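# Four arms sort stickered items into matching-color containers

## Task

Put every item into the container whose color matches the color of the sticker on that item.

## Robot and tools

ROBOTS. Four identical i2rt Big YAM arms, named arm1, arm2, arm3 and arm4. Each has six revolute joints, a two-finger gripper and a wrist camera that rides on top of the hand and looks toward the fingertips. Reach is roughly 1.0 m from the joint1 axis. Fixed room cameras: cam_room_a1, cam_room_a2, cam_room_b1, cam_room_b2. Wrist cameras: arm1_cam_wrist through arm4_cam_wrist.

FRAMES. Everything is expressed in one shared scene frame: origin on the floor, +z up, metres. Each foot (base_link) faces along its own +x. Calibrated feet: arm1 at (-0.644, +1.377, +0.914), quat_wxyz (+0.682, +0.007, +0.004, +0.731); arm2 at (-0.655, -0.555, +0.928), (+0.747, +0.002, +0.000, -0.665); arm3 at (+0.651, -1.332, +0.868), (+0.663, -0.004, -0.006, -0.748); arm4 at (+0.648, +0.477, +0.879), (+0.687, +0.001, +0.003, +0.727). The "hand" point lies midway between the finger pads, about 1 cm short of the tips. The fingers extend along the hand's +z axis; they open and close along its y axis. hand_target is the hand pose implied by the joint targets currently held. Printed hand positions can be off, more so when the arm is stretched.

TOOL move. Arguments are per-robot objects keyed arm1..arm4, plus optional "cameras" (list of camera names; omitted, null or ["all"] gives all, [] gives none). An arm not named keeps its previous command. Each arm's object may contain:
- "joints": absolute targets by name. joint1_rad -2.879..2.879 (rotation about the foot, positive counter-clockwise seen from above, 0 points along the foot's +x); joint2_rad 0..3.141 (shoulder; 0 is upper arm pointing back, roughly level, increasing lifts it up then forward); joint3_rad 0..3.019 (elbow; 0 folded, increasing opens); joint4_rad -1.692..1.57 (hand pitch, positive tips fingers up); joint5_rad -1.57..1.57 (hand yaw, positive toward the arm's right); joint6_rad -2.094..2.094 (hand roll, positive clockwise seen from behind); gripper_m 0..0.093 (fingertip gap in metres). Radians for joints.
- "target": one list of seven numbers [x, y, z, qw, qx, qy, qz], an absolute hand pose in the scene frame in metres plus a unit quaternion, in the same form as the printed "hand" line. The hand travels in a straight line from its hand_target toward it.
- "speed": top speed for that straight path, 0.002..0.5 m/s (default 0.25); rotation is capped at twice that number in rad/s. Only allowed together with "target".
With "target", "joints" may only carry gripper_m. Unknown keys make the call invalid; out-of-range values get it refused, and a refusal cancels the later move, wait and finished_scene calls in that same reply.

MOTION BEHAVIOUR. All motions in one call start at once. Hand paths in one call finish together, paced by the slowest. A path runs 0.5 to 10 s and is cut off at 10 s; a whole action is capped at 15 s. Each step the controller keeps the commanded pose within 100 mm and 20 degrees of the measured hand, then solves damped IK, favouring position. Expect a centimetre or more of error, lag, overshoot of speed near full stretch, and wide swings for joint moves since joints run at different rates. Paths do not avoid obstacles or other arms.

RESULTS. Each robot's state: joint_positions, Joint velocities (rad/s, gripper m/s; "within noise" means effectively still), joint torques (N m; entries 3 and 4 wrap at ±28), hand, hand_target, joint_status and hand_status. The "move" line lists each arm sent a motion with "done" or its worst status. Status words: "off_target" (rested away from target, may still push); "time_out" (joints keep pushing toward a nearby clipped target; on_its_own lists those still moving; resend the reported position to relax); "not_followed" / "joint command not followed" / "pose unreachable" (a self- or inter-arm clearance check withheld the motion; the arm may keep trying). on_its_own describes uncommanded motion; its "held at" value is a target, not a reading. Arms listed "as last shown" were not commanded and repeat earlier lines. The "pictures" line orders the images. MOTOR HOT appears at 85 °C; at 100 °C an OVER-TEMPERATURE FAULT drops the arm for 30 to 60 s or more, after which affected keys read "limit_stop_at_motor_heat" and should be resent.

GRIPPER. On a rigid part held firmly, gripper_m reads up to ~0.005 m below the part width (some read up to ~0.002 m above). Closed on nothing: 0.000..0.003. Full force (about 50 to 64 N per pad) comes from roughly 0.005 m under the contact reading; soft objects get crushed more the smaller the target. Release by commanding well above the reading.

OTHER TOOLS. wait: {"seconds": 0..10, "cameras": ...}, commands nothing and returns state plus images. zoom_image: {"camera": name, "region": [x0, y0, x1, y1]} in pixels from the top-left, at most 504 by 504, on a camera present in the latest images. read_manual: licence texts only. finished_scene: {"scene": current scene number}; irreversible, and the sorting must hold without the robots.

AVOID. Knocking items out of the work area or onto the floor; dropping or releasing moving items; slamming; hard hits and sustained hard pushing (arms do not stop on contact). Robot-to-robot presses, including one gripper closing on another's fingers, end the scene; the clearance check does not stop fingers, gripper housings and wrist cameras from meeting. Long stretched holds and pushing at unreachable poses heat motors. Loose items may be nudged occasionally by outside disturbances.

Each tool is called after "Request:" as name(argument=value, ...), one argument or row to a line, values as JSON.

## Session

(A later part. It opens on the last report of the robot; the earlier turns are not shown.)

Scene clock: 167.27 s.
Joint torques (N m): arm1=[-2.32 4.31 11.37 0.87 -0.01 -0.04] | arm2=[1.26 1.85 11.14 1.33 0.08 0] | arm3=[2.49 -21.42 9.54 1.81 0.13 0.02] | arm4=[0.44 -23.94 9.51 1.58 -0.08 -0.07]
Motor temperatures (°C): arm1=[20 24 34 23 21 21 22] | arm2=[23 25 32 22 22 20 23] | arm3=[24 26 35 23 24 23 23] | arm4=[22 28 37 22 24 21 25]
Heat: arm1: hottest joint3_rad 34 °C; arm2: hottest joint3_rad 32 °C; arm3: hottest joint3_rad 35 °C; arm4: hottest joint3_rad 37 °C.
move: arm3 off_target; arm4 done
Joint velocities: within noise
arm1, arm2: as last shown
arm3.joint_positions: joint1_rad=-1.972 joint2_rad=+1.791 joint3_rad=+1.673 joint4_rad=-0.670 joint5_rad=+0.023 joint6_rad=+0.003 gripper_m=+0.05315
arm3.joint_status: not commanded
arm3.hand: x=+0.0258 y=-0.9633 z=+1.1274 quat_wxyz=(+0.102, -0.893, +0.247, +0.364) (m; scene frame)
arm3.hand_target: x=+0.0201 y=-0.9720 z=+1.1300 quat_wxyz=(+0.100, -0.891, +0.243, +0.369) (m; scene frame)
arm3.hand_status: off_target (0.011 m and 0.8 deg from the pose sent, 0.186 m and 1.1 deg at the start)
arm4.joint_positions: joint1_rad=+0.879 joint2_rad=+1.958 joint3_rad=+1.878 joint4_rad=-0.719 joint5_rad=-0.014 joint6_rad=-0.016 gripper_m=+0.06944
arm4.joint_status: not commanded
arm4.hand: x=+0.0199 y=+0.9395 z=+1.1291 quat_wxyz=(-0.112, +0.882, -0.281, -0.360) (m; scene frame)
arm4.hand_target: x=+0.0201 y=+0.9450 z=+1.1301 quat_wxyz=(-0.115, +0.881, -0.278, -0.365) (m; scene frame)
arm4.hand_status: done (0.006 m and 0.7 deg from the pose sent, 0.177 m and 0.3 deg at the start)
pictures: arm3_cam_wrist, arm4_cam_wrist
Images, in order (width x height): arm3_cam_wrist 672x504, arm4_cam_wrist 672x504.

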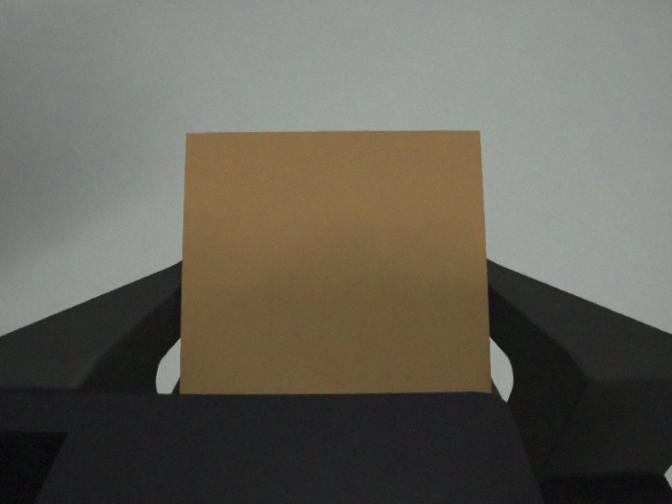

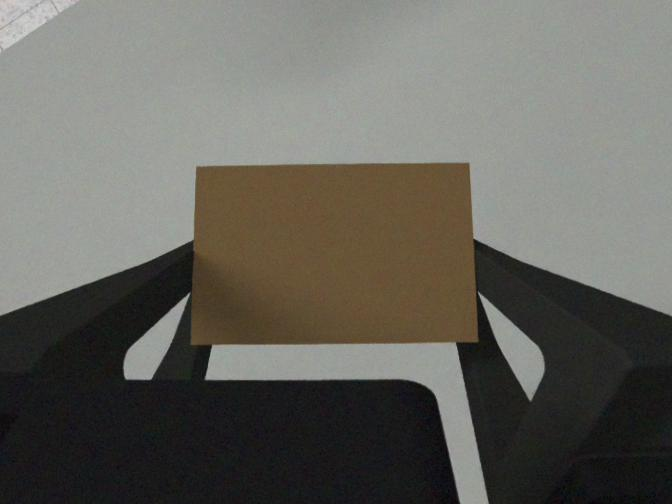

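Request:
move(
  arm4={"target":[0.34,0.70,1.16,0.1151,-0.8811,0.2778,0.3650],"speed":0.3},
  arm3={"target":[0.32,-1.14,1.16,0.0990,-0.8924,0.2391,0.3696],"speed":0.3},
  cameras=[],
)

Request:
move(
  arm4={"joints":{"joint2_rad":0.5,"joint3_rad":0.9,"joint4_rad":-1.3,"joint5_rad":0,"joint6_rad":0}},
  arm3={"joints":{"joint2_rad":0.5,"joint3_rad":0.9,"joint4_rad":-1.3,"joint5_rad":0,"joint6_rad":0}},
  cameras=[],
)

Request:
move(
  arm4={"joints":{"joint1_rad":-1.126}},
  arm3={"joints":{"joint1_rad":1.031}},
  cameras=[],
)

Request:
move(
  arm4={"target":[1.12,0.738,0.92,0.2508,-0.2386,0.9360,0.0639],"speed":0.3},
  arm3={"target":[1.16,-1.725,0.92,0.2448,0.3130,0.9138,-0.0839],"speed":0.3},
  cameras=["arm3_cam_wrist","arm4_cam_wrist","cam_room_a1","cam_room_a2"],
)

Scene clock: 190.73 s.
Joint torques (N m): arm1=[-2.49 4.31 11.64 1.06 -0.03 -0.03] | arm2=[1.32 1.73 11.1 1.37 0.09 0] | arm3=[2.43 -4.07 9.77 1.24 -0.03 -0.04] | arm4=[1.55 -3.66 9.69 0.76 0.22 0.06]
Motor temperatures (°C): arm1=[20 24 34 23 21 21 22] | arm2=[23 25 32 22 22 20 23] | arm3=[24 26 33 23 24 23 24] | arm4=[22 29 36 22 24 21 26]
Heat: arm1: hottest joint3_rad 34 °C; arm2: hottest joint3_rad 32 °C; arm3: hottest joint3_rad 33 °C; arm4: hottest joint3_rad 36 °C.
move: arm3 done; arm4 done
Joint velocities: arm1=[within noise] | arm2=[-0.015 -0.005 -0.046 0.002 0.037 0.051 0] | arm3=[within noise] | arm4=[within noise]
arm1, arm2: as last shown
arm3.joint_positions: joint1_rad=-1.971 joint2_rad=+0.844 joint3_rad=+0.874 joint4_rad=-0.795 joint5_rad=+0.022 joint6_rad=+0.003 gripper_m=+0.05315
arm3.joint_status: not commanded
arm3.hand: x=+0.3230 y=-1.1346 z=+1.1647 quat_wxyz=(+0.104, -0.888, +0.245, +0.375) (m; scene frame)
arm3.hand_target: x=+0.3201 y=-1.1399 z=+1.1600 quat_wxyz=(+0.099, -0.892, +0.239, +0.370) (m; scene frame)
arm3.hand_status: done (0.008 m and 1.2 deg from the pose sent, 0.345 m and 1.2 deg at the start)
arm4.joint_positions: joint1_rad=+0.883 joint2_rad=+0.845 joint3_rad=+0.835 joint4_rad=-0.759 joint5_rad=-0.008 joint6_rad=-0.016 gripper_m=+0.06944
arm4.joint_status: not commanded
arm4.hand: x=+0.3419 y=+0.7016 z=+1.1642 quat_wxyz=(-0.118, +0.877, -0.278, -0.373) (m; scene frame)
arm4.hand_target: x=+0.3401 y=+0.7000 z=+1.1601 quat_wxyz=(-0.115, +0.881, -0.278, -0.365) (m; scene frame)
arm4.hand_status: done (0.005 m and 1.1 deg from the pose sent, 0.401 m and 0.7 deg at the start)
pictures: none
No camera images: "cameras" was empty.

Scene clock: 191.97 s.
Joint torques (N m): arm1=[-3.02 4.48 11.48 0.81 -0.04 -0.04] | arm2=[1.14 1.85 11.11 1.29 0.07 -0.01] | arm3=[2.26 1.38 11.51 1.01 -0.08 -0.08] | arm4=[1.32 2.37 11.89 0.62 0.2 0.18]
Motor temperatures (°C): arm1=[20 24 34 23 21 21 22] | arm2=[23 25 32 22 22 20 23] | arm3=[24 26 33 23 24 23 24] | arm4=[22 29 36 22 24 21 26]
Heat: arm1: hottest joint3_rad 34 °C; arm2: hottest joint3_rad 32 °C; arm3: hottest joint3_rad 33 °C; arm4: hottest joint3_rad 36 °C.
move: arm3 done; arm4 done
Joint velocities: within noise
arm1, arm2: as last shown
arm3.joint_positions: joint1_rad=-1.970 joint2_rad=+0.495 joint3_rad=+0.874 joint4_rad=-1.294 joint5_rad=+0.002 joint6_rad=+0.003 gripper_m=+0.05315
arm3.joint_status: all done
arm3.hand: x=+0.4553 y=-1.2143 z=+1.1825 quat_wxyz=(+0.077, -0.915, +0.247, +0.309) (m; scene frame)
arm3.hand_target: x=+0.4525 y=-1.2170 z=+1.1936 quat_wxyz=(+0.076, -0.915, +0.238, +0.317) (m; scene frame)
arm3.hand_status: not commanded
arm4.joint_positions: joint1_rad=+0.883 joint2_rad=+0.491 joint3_rad=+0.858 joint4_rad=-1.289 joint5_rad=-0.003 joint6_rad=-0.013 gripper_m=+0.06944
arm4.joint_status: all done
arm4.hand: x=+0.4678 y=+0.6109 z=+1.1896 quat_wxyz=(-0.097, +0.903, -0.288, -0.304) (m; scene frame)
arm4.hand_target: x=+0.4656 y=+0.6112 z=+1.2073 quat_wxyz=(-0.099, +0.898, -0.290, -0.315) (m; scene frame)
arm4.hand_status: not commanded
pictures: none
No camera images: "cameras" was empty.

Scene clock: 194.30 s.
Joint torques (N m): arm1=[-2.14 4.78 11.51 0.85 -0.04 -0.01] | arm2=[1.32 1.73 11.12 1.32 0.08 0] | arm3=[1.96 1.61 11.48 1.01 0.11 -0.07] | arm4=[0.38 2.14 11.79 0.64 0.06 0.16]
Motor temperatures (°C): arm1=[20 24 34 23 21 21 22] | arm2=[23 25 32 22 22 20 23] | arm3=[24 26 33 23 24 23 24] | arm4=[22 29 37 22 24 21 26]
Heat: arm1: hottest joint3_rad 34 °C; arm2: hottest joint3_rad 32 °C; arm3: hottest joint3_rad 33 °C; arm4: hottest joint3_rad 37 °C.
move: arm3 done; arm4 done
Joint velocities: within noise
arm1.joint_positions: joint1_rad=-2.249 joint2_rad=+0.493 joint3_rad=+0.987 joint4_rad=-1.491 joint5_rad=-0.009 joint6_rad=+0.002 gripper_m=+0.08996
arm1.joint_status: not commanded
arm1.hand: x=-0.4818 y=+1.2685 z=+1.2556 quat_wxyz=(-0.264, -0.287, -0.917, +0.082) (m; scene frame)
arm1.hand_target: x=-0.4827 y=+1.2670 z=+1.2591 quat_wxyz=(-0.262, -0.289, -0.917, +0.083) (m; scene frame)
arm1.hand_status: not commanded
arm2.joint_positions: joint1_rad=+0.923 joint2_rad=+0.490 joint3_rad=+0.992 joint4_rad=-1.486 joint5_rad=+0.004 joint6_rad=+0.010 gripper_m=+0.08493
arm2.joint_status: not commanded
arm2.hand: x=-0.4920 y=-0.6538 z=+1.2759 quat_wxyz=(-0.279, -0.257, -0.922, +0.075) (m; scene frame)
arm2.hand_target: x=-0.4919 y=-0.6530 z=+1.2759 quat_wxyz=(-0.272, -0.252, -0.926, +0.074) (m; scene frame)
arm2.hand_status: not commanded
arm3.joint_positions: joint1_rad=+1.020 joint2_rad=+0.495 joint3_rad=+0.874 joint4_rad=-1.294 joint5_rad=-0.002 joint6_rad=+0.003 gripper_m=+0.05314
arm3.joint_status: all done
arm3.hand: x=+0.8272 y=-1.4677 z=+1.1864 quat_wxyz=(-0.307, -0.311, -0.893, +0.111) (m; scene frame)
arm3.hand_target: x=+0.8292 y=-1.4666 z=+1.1974 quat_wxyz=(-0.314, -0.304, -0.892, +0.113) (m; scene frame)
arm3.hand_status: not commanded
arm4.joint_positions: joint1_rad=-1.123 joint2_rad=+0.491 joint3_rad=+0.858 joint4_rad=-1.290 joint5_rad=+0.001 joint6_rad=-0.012 gripper_m=+0.06949
arm4.joint_status: all done
arm4.hand: x=+0.8463 y=+0.5865 z=+1.1878 quat_wxyz=(-0.306, +0.242, -0.917, -0.076) (m; scene frame)
arm4.hand_target: x=+0.8484 y=+0.5870 z=+1.2055 quat_wxyz=(-0.316, +0.235, -0.916, -0.081) (m; scene frame)
arm4.hand_status: not commanded
pictures: none
No camera images: "cameras" was empty.

Scene clock: 196.70 s.
Joint torques (N m): arm1=[-2.61 3.9 11.51 1.21 -0.02 -0.02] | arm2=[1.26 1.85 11.11 1.33 0.07 0] | arm3=[1.96 -19.9 11.84 1.24 -0.07 -0.03] | arm4=[0.91 -14.86 9.74 1.35 0.16 0.17]
Motor temperatures (°C): arm1=[20 24 34 23 21 21 22] | arm2=[23 25 32 22 22 20 23] | arm3=[24 26 33 23 24 23 24] | arm4=[22 28 37 22 24 21 26]
Heat: arm1: hottest joint3_rad 34 °C; arm2: hottest joint3_rad 32 °C; arm3: hottest joint3_rad 33 °C; arm4: hottest joint3_rad 37 °C.
move: arm3 off_target; arm4 off_target
Joint velocities: within noise
arm1, arm2: as last shown
arm3.joint_positions: joint1_rad=+1.020 joint2_rad=+1.887 joint3_rad=+1.252 joint4_rad=-0.485 joint5_rad=-0.007 joint6_rad=+0.003 gripper_m=+0.05314
arm3.joint_status: not commanded
arm3.hand: x=+1.1359 y=-1.7156 z=+0.8948 quat_wxyz=(-0.215, -0.320, -0.919, +0.076) (m; scene frame)
arm3.hand_target: x=+1.1587 y=-1.7239 z=+0.9207 quat_wxyz=(-0.245, -0.313, -0.914, +0.084) (m; scene frame)
arm3.hand_status: off_target (0.036 m and 3.7 deg from the pose sent, 0.498 m and 8.2 deg at the start)
arm4.joint_positions: joint1_rad=-1.123 joint2_rad=+1.650 joint3_rad=+0.915 joint4_rad=-0.360 joint5_rad=+0.001 joint6_rad=-0.007 gripper_m=+0.06949
arm4.joint_status: not commanded
arm4.hand: x=+1.0997 y=+0.7262 z=+0.9041 quat_wxyz=(-0.226, +0.246, -0.941, -0.057) (m; scene frame)
arm4.hand_target: x=+1.1190 y=+0.7374 z=+0.9206 quat_wxyz=(-0.251, +0.239, -0.936, -0.064) (m; scene frame)
arm4.hand_status: off_target (0.028 m and 3.1 deg from the pose sent, 0.412 m and 6.9 deg at the start)
pictures: arm3_cam_wrist, arm4_cam_wrist, cam_room_a1, cam_room_a2
Images, in order (width x height): arm3_cam_wrist 672x504, arm4_cam_wrist 672x504, cam_room_a1 672x504, cam_room_a2 672x504.

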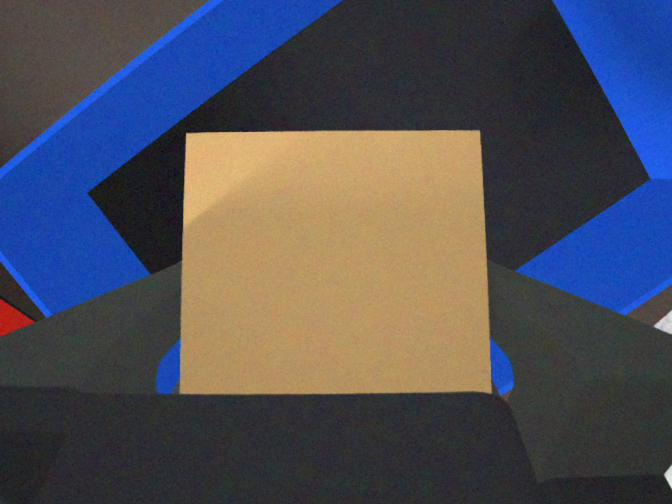

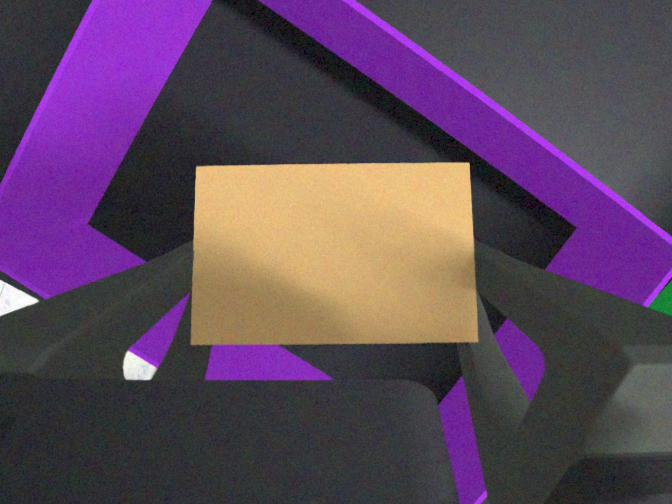

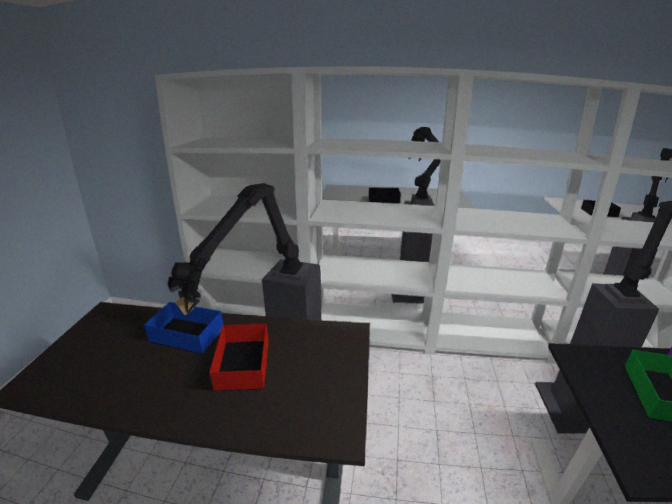

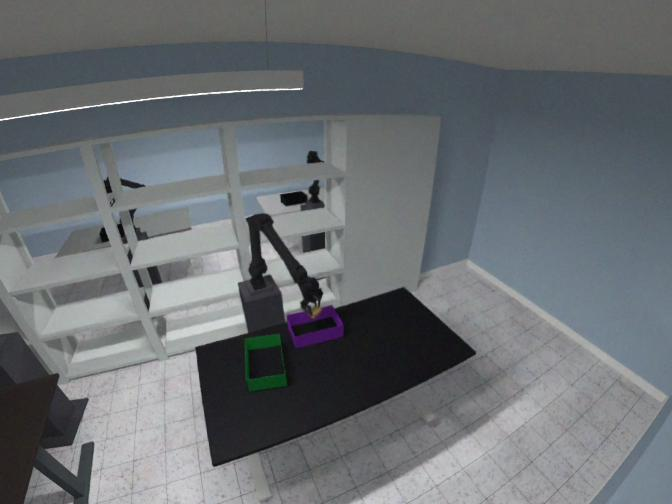

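Request:
move(
  arm4={"target":[1.14,0.747,0.80,0.2508,-0.2386,0.9360,0.0639],"speed":0.15},
  arm3={"target":[1.175,-1.745,0.805,0.2448,0.3130,0.9138,-0.0839],"speed":0.15},
  cameras=["arm3_cam_wrist","arm4_cam_wrist","cam_room_a1","cam_room_a2"],
)

Scene clock: 211.03 s.
Joint torques (N m): arm1=[-3.14 4.01 11.63 0.9 -0.05 -0.04] | arm2=[1.2 1.73 11.11 1.35 0.07 0.01] | arm3=[1.2 -20.78 10.43 1.61 -0.07 -0.11] | arm4=[0.62 -16.85 7.45 1.37 0.11 0.15]
Motor temperatures (°C): arm1=[20 24 34 23 21 21 22] | arm2=[23 24 32 22 22 20 23] | arm3=[24 26 34 23 24 23 24] | arm4=[22 27 38 22 24 21 26]
Heat: arm1: hottest joint3_rad 34 °C; arm2: hottest joint3_rad 32 °C; arm3: hottest joint3_rad 34 °C; arm4: hottest joint3_rad 38 °C.
move: arm3 off_target; arm4 off_target
Joint velocities: within noise
arm1, arm2: as last shown
arm3.joint_positions: joint1_rad=+1.020 joint2_rad=+2.112 joint3_rad=+1.280 joint4_rad=-0.279 joint5_rad=-0.011 joint6_rad=+0.003 gripper_m=+0.05314
arm3.joint_status: not commanded
arm3.hand: x=+1.1540 y=-1.7305 z=+0.7907 quat_wxyz=(-0.220, -0.319, -0.919, +0.076) (m; scene frame)
arm3.hand_target: x=+1.1739 y=-1.7441 z=+0.8058 quat_wxyz=(-0.245, -0.313, -0.914, +0.084) (m; scene frame)
arm3.hand_status: off_target (0.029 m and 3.2 deg from the pose sent, 0.102 m and 3.7 deg at the start)
arm4.joint_positions: joint1_rad=-1.123 joint2_rad=+1.944 joint3_rad=+0.931 joint4_rad=-0.070 joint5_rad=+0.001 joint6_rad=-0.007 gripper_m=+0.06949
arm4.joint_status: not commanded
arm4.hand: x=+1.1210 y=+0.7378 z=+0.7930 quat_wxyz=(-0.231, +0.246, -0.940, -0.058) (m; scene frame)
arm4.hand_target: x=+1.1394 y=+0.7466 z=+0.8008 quat_wxyz=(-0.251, +0.239, -0.936, -0.064) (m; scene frame)
arm4.hand_status: off_target (0.022 m and 2.5 deg from the pose sent, 0.114 m and 3.1 deg at the start)
pictures: arm3_cam_wrist, arm4_cam_wrist, cam_room_a1, cam_room_a2
Images, in order (width x height): arm3_cam_wrist 672x504, arm4_cam_wrist 672x504, cam_room_a1 672x504, cam_room_a2 672x504.

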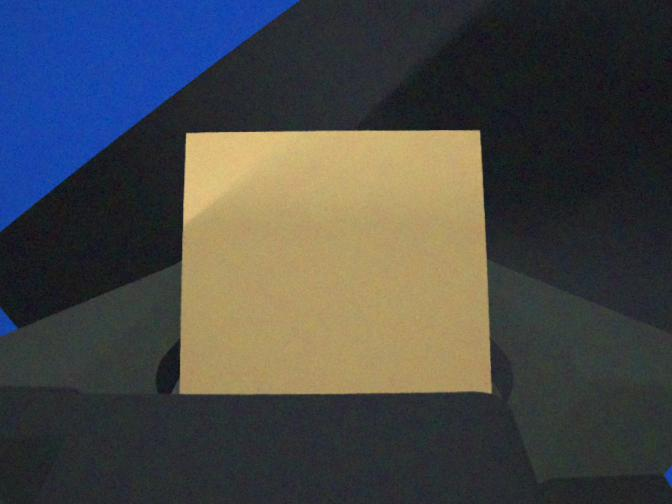

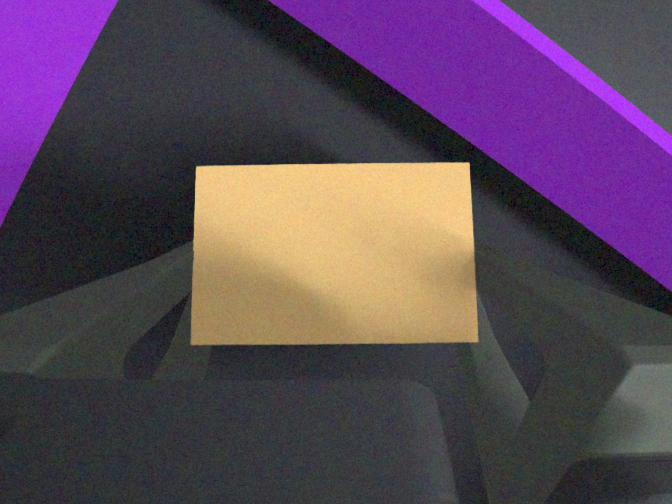

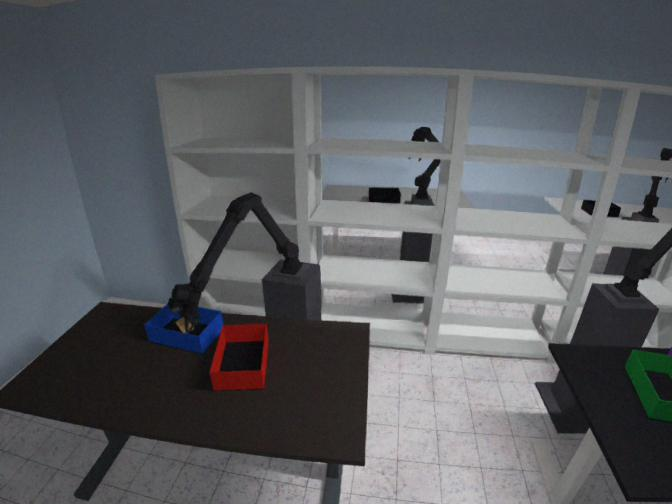

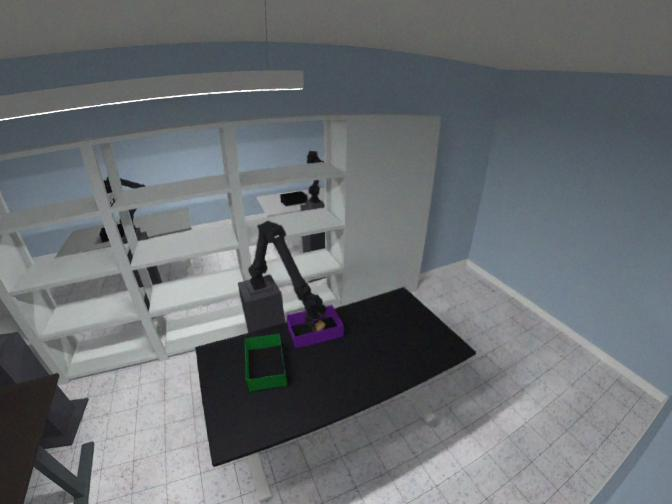

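Request:
move(
  arm4={"target":[1.128,0.743,0.75,0.2508,-0.2386,0.9360,0.0639],"speed":0.1},
  arm3={"target":[1.172,-1.743,0.755,0.2448,0.3130,0.9138,-0.0839],"speed":0.1},
  cameras=["arm4_cam_wrist"],
)

Request:
move(
  arm4={"target":[1.128,0.743,0.738,0.2508,-0.2386,0.9360,0.0639],"speed":0.06},
  arm3={"target":[1.172,-1.743,0.74,0.2448,0.3130,0.9138,-0.0839],"speed":0.06},
  cameras=["arm3_cam_wrist","arm4_cam_wrist"],
)

Scene clock: 216.73 s.
Joint torques (N m): arm1=[-2.43 4.07 11.51 0.94 -0.03 -0.02] | arm2=[1.14 1.73 11.11 1.33 0.08 0.01] | arm3=[1.32 -20.13 8.88 1.58 -0.07 -0.11] | arm4=[1.08 -17.2 4.74 1.52 0.16 0.17]
Motor temperatures (°C): arm1=[20 24 34 23 21 21 22] | arm2=[23 24 32 22 22 20 23] | arm3=[24 27 33 23 24 23 24] | arm4=[22 27 37 22 24 21 26]
Heat: arm1: hottest joint3_rad 34 °C; arm2: hottest joint3_rad 32 °C; arm3: hottest joint3_rad 33 °C; arm4: hottest joint3_rad 37 °C.
move: arm3 off_target; arm4 done
Joint velocities: within noise
arm1, arm2: as last shown
arm3.joint_positions: joint1_rad=+1.020 joint2_rad=+2.194 joint3_rad=+1.284 joint4_rad=-0.176 joint5_rad=-0.011 joint6_rad=+0.003 gripper_m=+0.05314
arm3.joint_status: not commanded
arm3.hand: x=+1.1587 y=-1.7346 z=+0.7529 quat_wxyz=(-0.231, -0.318, -0.916, +0.080) (m; scene frame)
arm3.hand_target: x=+1.1716 y=-1.7426 z=+0.7554 quat_wxyz=(-0.245, -0.313, -0.914, +0.084) (m; scene frame)
arm3.hand_status: off_target (0.016 m and 1.7 deg from the pose sent, 0.042 m and 3.2 deg at the start)
arm4.joint_positions: joint1_rad=-1.123 joint2_rad=+2.051 joint3_rad=+0.931 joint4_rad=+0.067 joint5_rad=+0.001 joint6_rad=-0.006 gripper_m=+0.06949
arm4.joint_status: not commanded
arm4.hand: x=+1.1249 y=+0.7400 z=+0.7536 quat_wxyz=(-0.246, +0.244, -0.936, -0.062) (m; scene frame)
arm4.hand_target: x=+1.1280 y=+0.7429 z=+0.7501 quat_wxyz=(-0.251, +0.239, -0.936, -0.064) (m; scene frame)
arm4.hand_status: done (0.006 m and 0.9 deg from the pose sent, 0.044 m and 2.5 deg at the start)
pictures: arm4_cam_wrist
Images, in order (width x height): arm4_cam_wrist 672x504.

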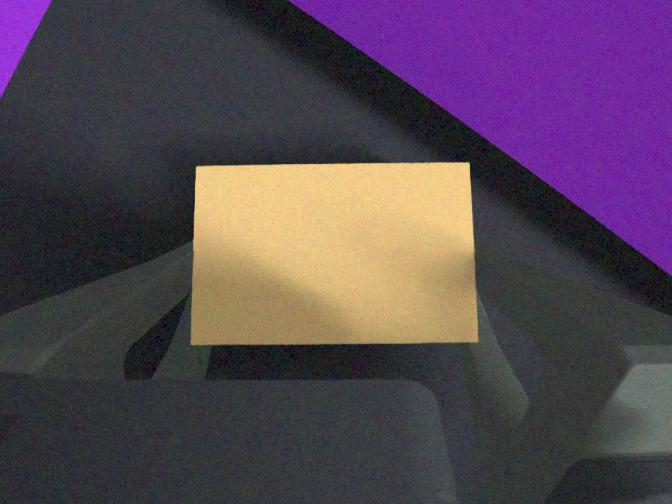

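Scene clock: 217.70 s.
Joint torques (N m): arm1=[-2.37 4.31 11.3 0.8 -0.05 -0.07] | arm2=[1.2 1.79 11.12 1.35 0.08 0] | arm3=[1.2 -18.08 9.07 1.48 -0.05 -0.11] | arm4=[0.73 -14.86 4.98 1.29 0.17 0.19]
Motor temperatures (°C): arm1=[20 24 34 23 21 21 22] | arm2=[23 24 32 22 22 20 23] | arm3=[24 27 33 23 24 23 24] | arm4=[22 27 37 22 24 21 26]
Heat: arm1: hottest joint3_rad 34 °C; arm2: hottest joint3_rad 32 °C; arm3: hottest joint3_rad 33 °C; arm4: hottest joint3_rad 37 °C.
move: arm3 off_target; arm4 off_target
Joint velocities: within noise
arm1, arm2: as last shown
arm3.joint_positions: joint1_rad=+1.020 joint2_rad=+2.202 joint3_rad=+1.284 joint4_rad=-0.146 joint5_rad=-0.011 joint6_rad=+0.003 gripper_m=+0.05314
arm3.joint_status: not commanded
arm3.hand: x=+1.1622 y=-1.7374 z=+0.7514 quat_wxyz=(-0.242, -0.317, -0.913, +0.083) (m; scene frame)
arm3.hand_target: x=+1.1714 y=-1.7425 z=+0.7403 quat_wxyz=(-0.245, -0.313, -0.914, +0.084) (m; scene frame)
arm3.hand_status: off_target (0.016 m and 0.6 deg from the pose sent, 0.020 m and 1.7 deg at the start)
arm4.joint_positions: joint1_rad=-1.123 joint2_rad=+2.060 joint3_rad=+0.931 joint4_rad=+0.098 joint5_rad=+0.001 joint6_rad=-0.006 gripper_m=+0.06949
arm4.joint_status: not commanded
arm4.hand: x=+1.1285 y=+0.7420 z=+0.7525 quat_wxyz=(-0.256, +0.244, -0.933, -0.064) (m; scene frame)
arm4.hand_target: x=+1.1276 y=+0.7427 z=+0.7384 quat_wxyz=(-0.251, +0.239, -0.936, -0.064) (m; scene frame)
arm4.hand_status: off_target (0.015 m and 0.9 deg from the pose sent, 0.016 m and 0.9 deg at the start)
pictures: arm3_cam_wrist, arm4_cam_wrist
Images, in order (width x height): arm3_cam_wrist 672x504, arm4_cam_wrist 672x504.

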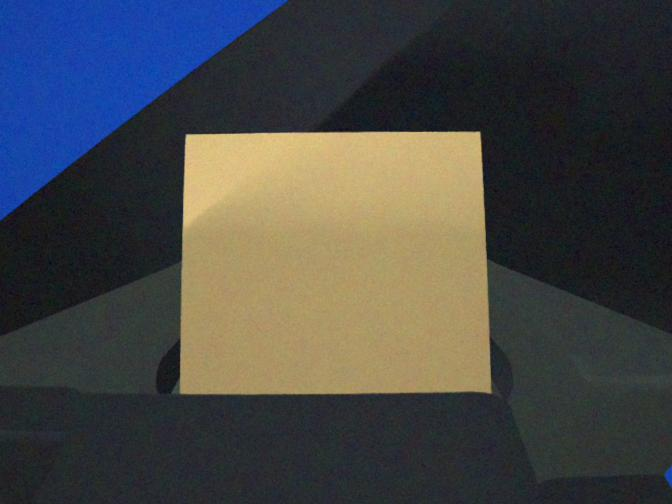

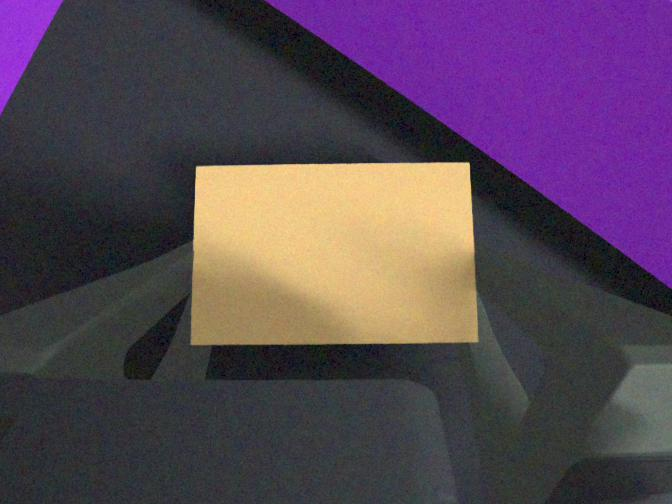

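Contact. Release.

Request:
move(
  arm4={"joints":{"gripper_m":0.085}},
  arm3={"joints":{"gripper_m":0.075}},
  cameras=[],
)

Request:
move(
  arm4={"target":[1.115,0.736,0.92,0.2508,-0.2386,0.9360,0.0639],"speed":0.2},
  arm3={"target":[1.155,-1.733,0.92,0.2448,0.3130,0.9138,-0.0839],"speed":0.2},
  cameras=["arm3_cam_wrist","arm4_cam_wrist","cam_room_a1","cam_room_a2"],
)

Scene clock: 221.27 s.
Joint torques (N m): arm1=[-2.32 4.07 11.52 0.98 -0.04 -0.04] | arm2=[1.14 1.85 11.1 1.33 0.08 0] | arm3=[1.38 -19.14 8.64 1.37 0 -0.11] | arm4=[0.5 -15.74 4.98 1.31 0.17 0.17]
Motor temperatures (°C): arm1=[20 24 34 23 21 21 21] | arm2=[23 24 32 22 22 20 23] | arm3=[24 27 33 23 24 23 24] | arm4=[22 27 36 22 24 21 26]
Heat: arm1: hottest joint3_rad 34 °C; arm2: hottest joint3_rad 32 °C; arm3: hottest joint3_rad 33 °C; arm4: hottest joint3_rad 36 °C.
move: arm3 done; arm4 done
Joint velocities: within noise
arm1, arm2: as last shown
arm3.joint_positions: joint1_rad=+1.020 joint2_rad=+2.212 joint3_rad=+1.288 joint4_rad=-0.143 joint5_rad=-0.012 joint6_rad=+0.003 gripper_m=+0.07496
arm3.joint_status: all done
arm3.hand: x=+1.1625 y=-1.7374 z=+0.7467 quat_wxyz=(-0.240, -0.317, -0.914, +0.082) (m; scene frame)
arm3.hand_target: x=+1.1712 y=-1.7424 z=+0.7403 quat_wxyz=(-0.245, -0.313, -0.914, +0.084) (m; scene frame)
arm3.hand_status: not commanded
arm4.joint_positions: joint1_rad=-1.123 joint2_rad=+2.071 joint3_rad=+0.931 joint4_rad=+0.098 joint5_rad=+0.001 joint6_rad=-0.006 gripper_m=+0.08491
arm4.joint_status: all done
arm4.hand: x=+1.1260 y=+0.7406 z=+0.7467 quat_wxyz=(-0.251, +0.244, -0.935, -0.063) (m; scene frame)
arm4.hand_target: x=+1.1276 y=+0.7427 z=+0.7383 quat_wxyz=(-0.251, +0.239, -0.936, -0.064) (m; scene frame)
arm4.hand_status: not commanded
pictures: none
No camera images: "cameras" was empty.

Scene clock: 222.87 s.
Joint torques (N m): arm1=[-2.55 3.66 11.51 0.88 0.04 -0.04] | arm2=[1.26 1.73 11.11 1.35 0.07 0] | arm3=[0.79 -20.01 9.66 0.68 -0.07 -0.13] | arm4=[0.73 -15.33 9.13 0.29 0.19 0.14]
Motor temperatures (°C): arm1=[20 24 34 23 21 21 21] | arm2=[23 24 32 22 22 20 23] | arm3=[24 27 33 23 24 23 24] | arm4=[22 27 36 22 24 21 26]
Heat: arm1: hottest joint3_rad 34 °C; arm2: hottest joint3_rad 32 °C; arm3: hottest joint3_rad 33 °C; arm4: hottest joint3_rad 36 °C.
move: arm3 off_target; arm4 off_target
Joint velocities: within noise
arm1, arm2: as last shown
arm3.joint_positions: joint1_rad=+1.020 joint2_rad=+1.890 joint3_rad=+1.288 joint4_rad=-0.471 joint5_rad=-0.014 joint6_rad=-0.002 gripper_m=+0.07496
arm3.joint_status: not commanded
arm3.hand: x=+1.1514 y=-1.7261 z=+0.9101 quat_wxyz=(-0.238, -0.315, -0.915, +0.081) (m; scene frame)
arm3.hand_target: x=+1.1547 y=-1.7329 z=+0.9199 quat_wxyz=(-0.245, -0.313, -0.914, +0.084) (m; scene frame)
arm3.hand_status: off_target (0.013 m and 0.9 deg from the pose sent, 0.173 m and 0.7 deg at the start)
arm4.joint_positions: joint1_rad=-1.123 joint2_rad=+1.646 joint3_rad=+0.910 joint4_rad=-0.326 joint5_rad=+0.001 joint6_rad=-0.006 gripper_m=+0.08491
arm4.joint_status: not commanded
arm4.hand: x=+1.1042 y=+0.7287 z=+0.9077 quat_wxyz=(-0.241, +0.244, -0.937, -0.061) (m; scene frame)
arm4.hand_target: x=+1.1148 y=+0.7359 z=+0.9204 quat_wxyz=(-0.251, +0.239, -0.936, -0.064) (m; scene frame)
arm4.hand_status: off_target (0.018 m and 1.4 deg from the pose sent, 0.174 m and 0.6 deg at the start)
pictures: arm3_cam_wrist, arm4_cam_wrist, cam_room_a1, cam_room_a2
Images, in order (width x height): arm3_cam_wrist 672x504, arm4_cam_wrist 672x504, cam_room_a1 672x504, cam_room_a2 672x504.

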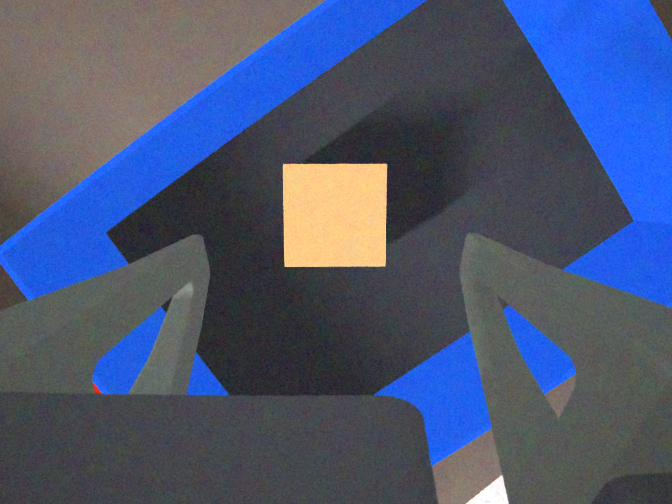

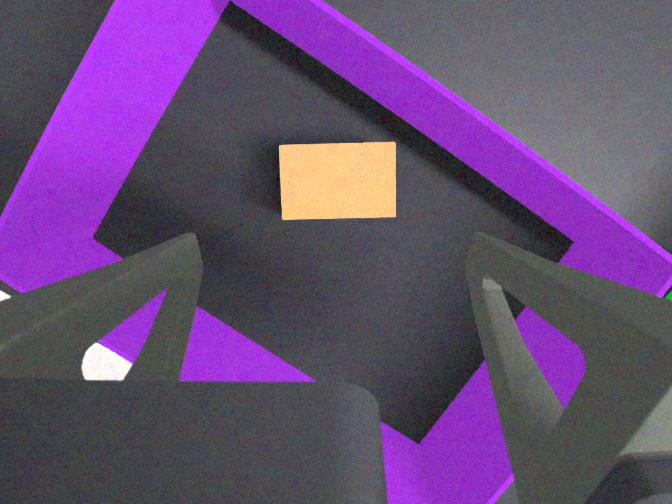

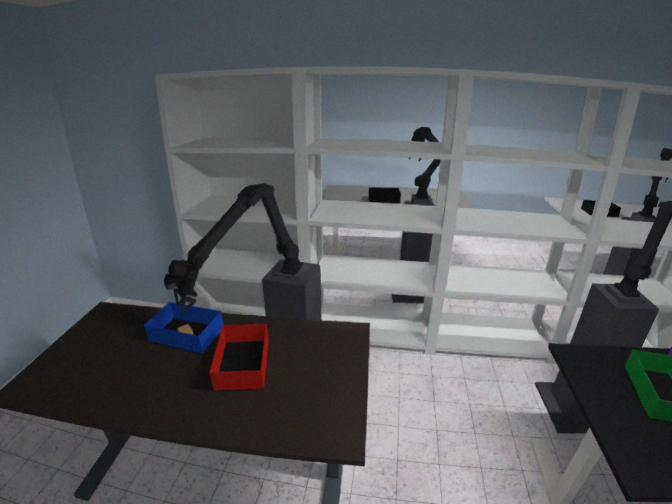

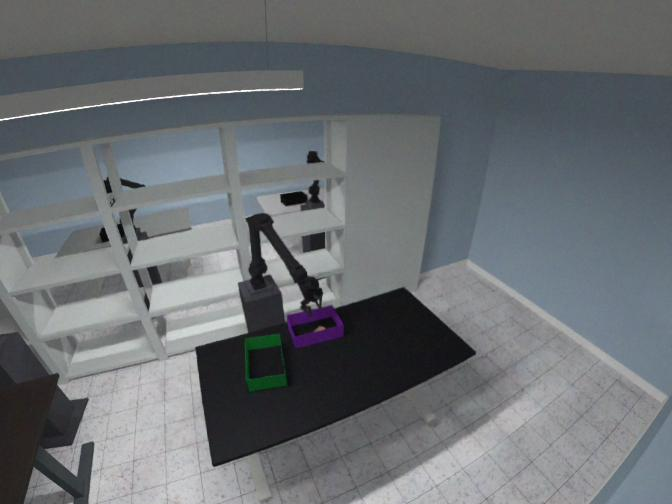

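Request:
finished_scene(
  scene=3,
)

The scene is finished: the task was done.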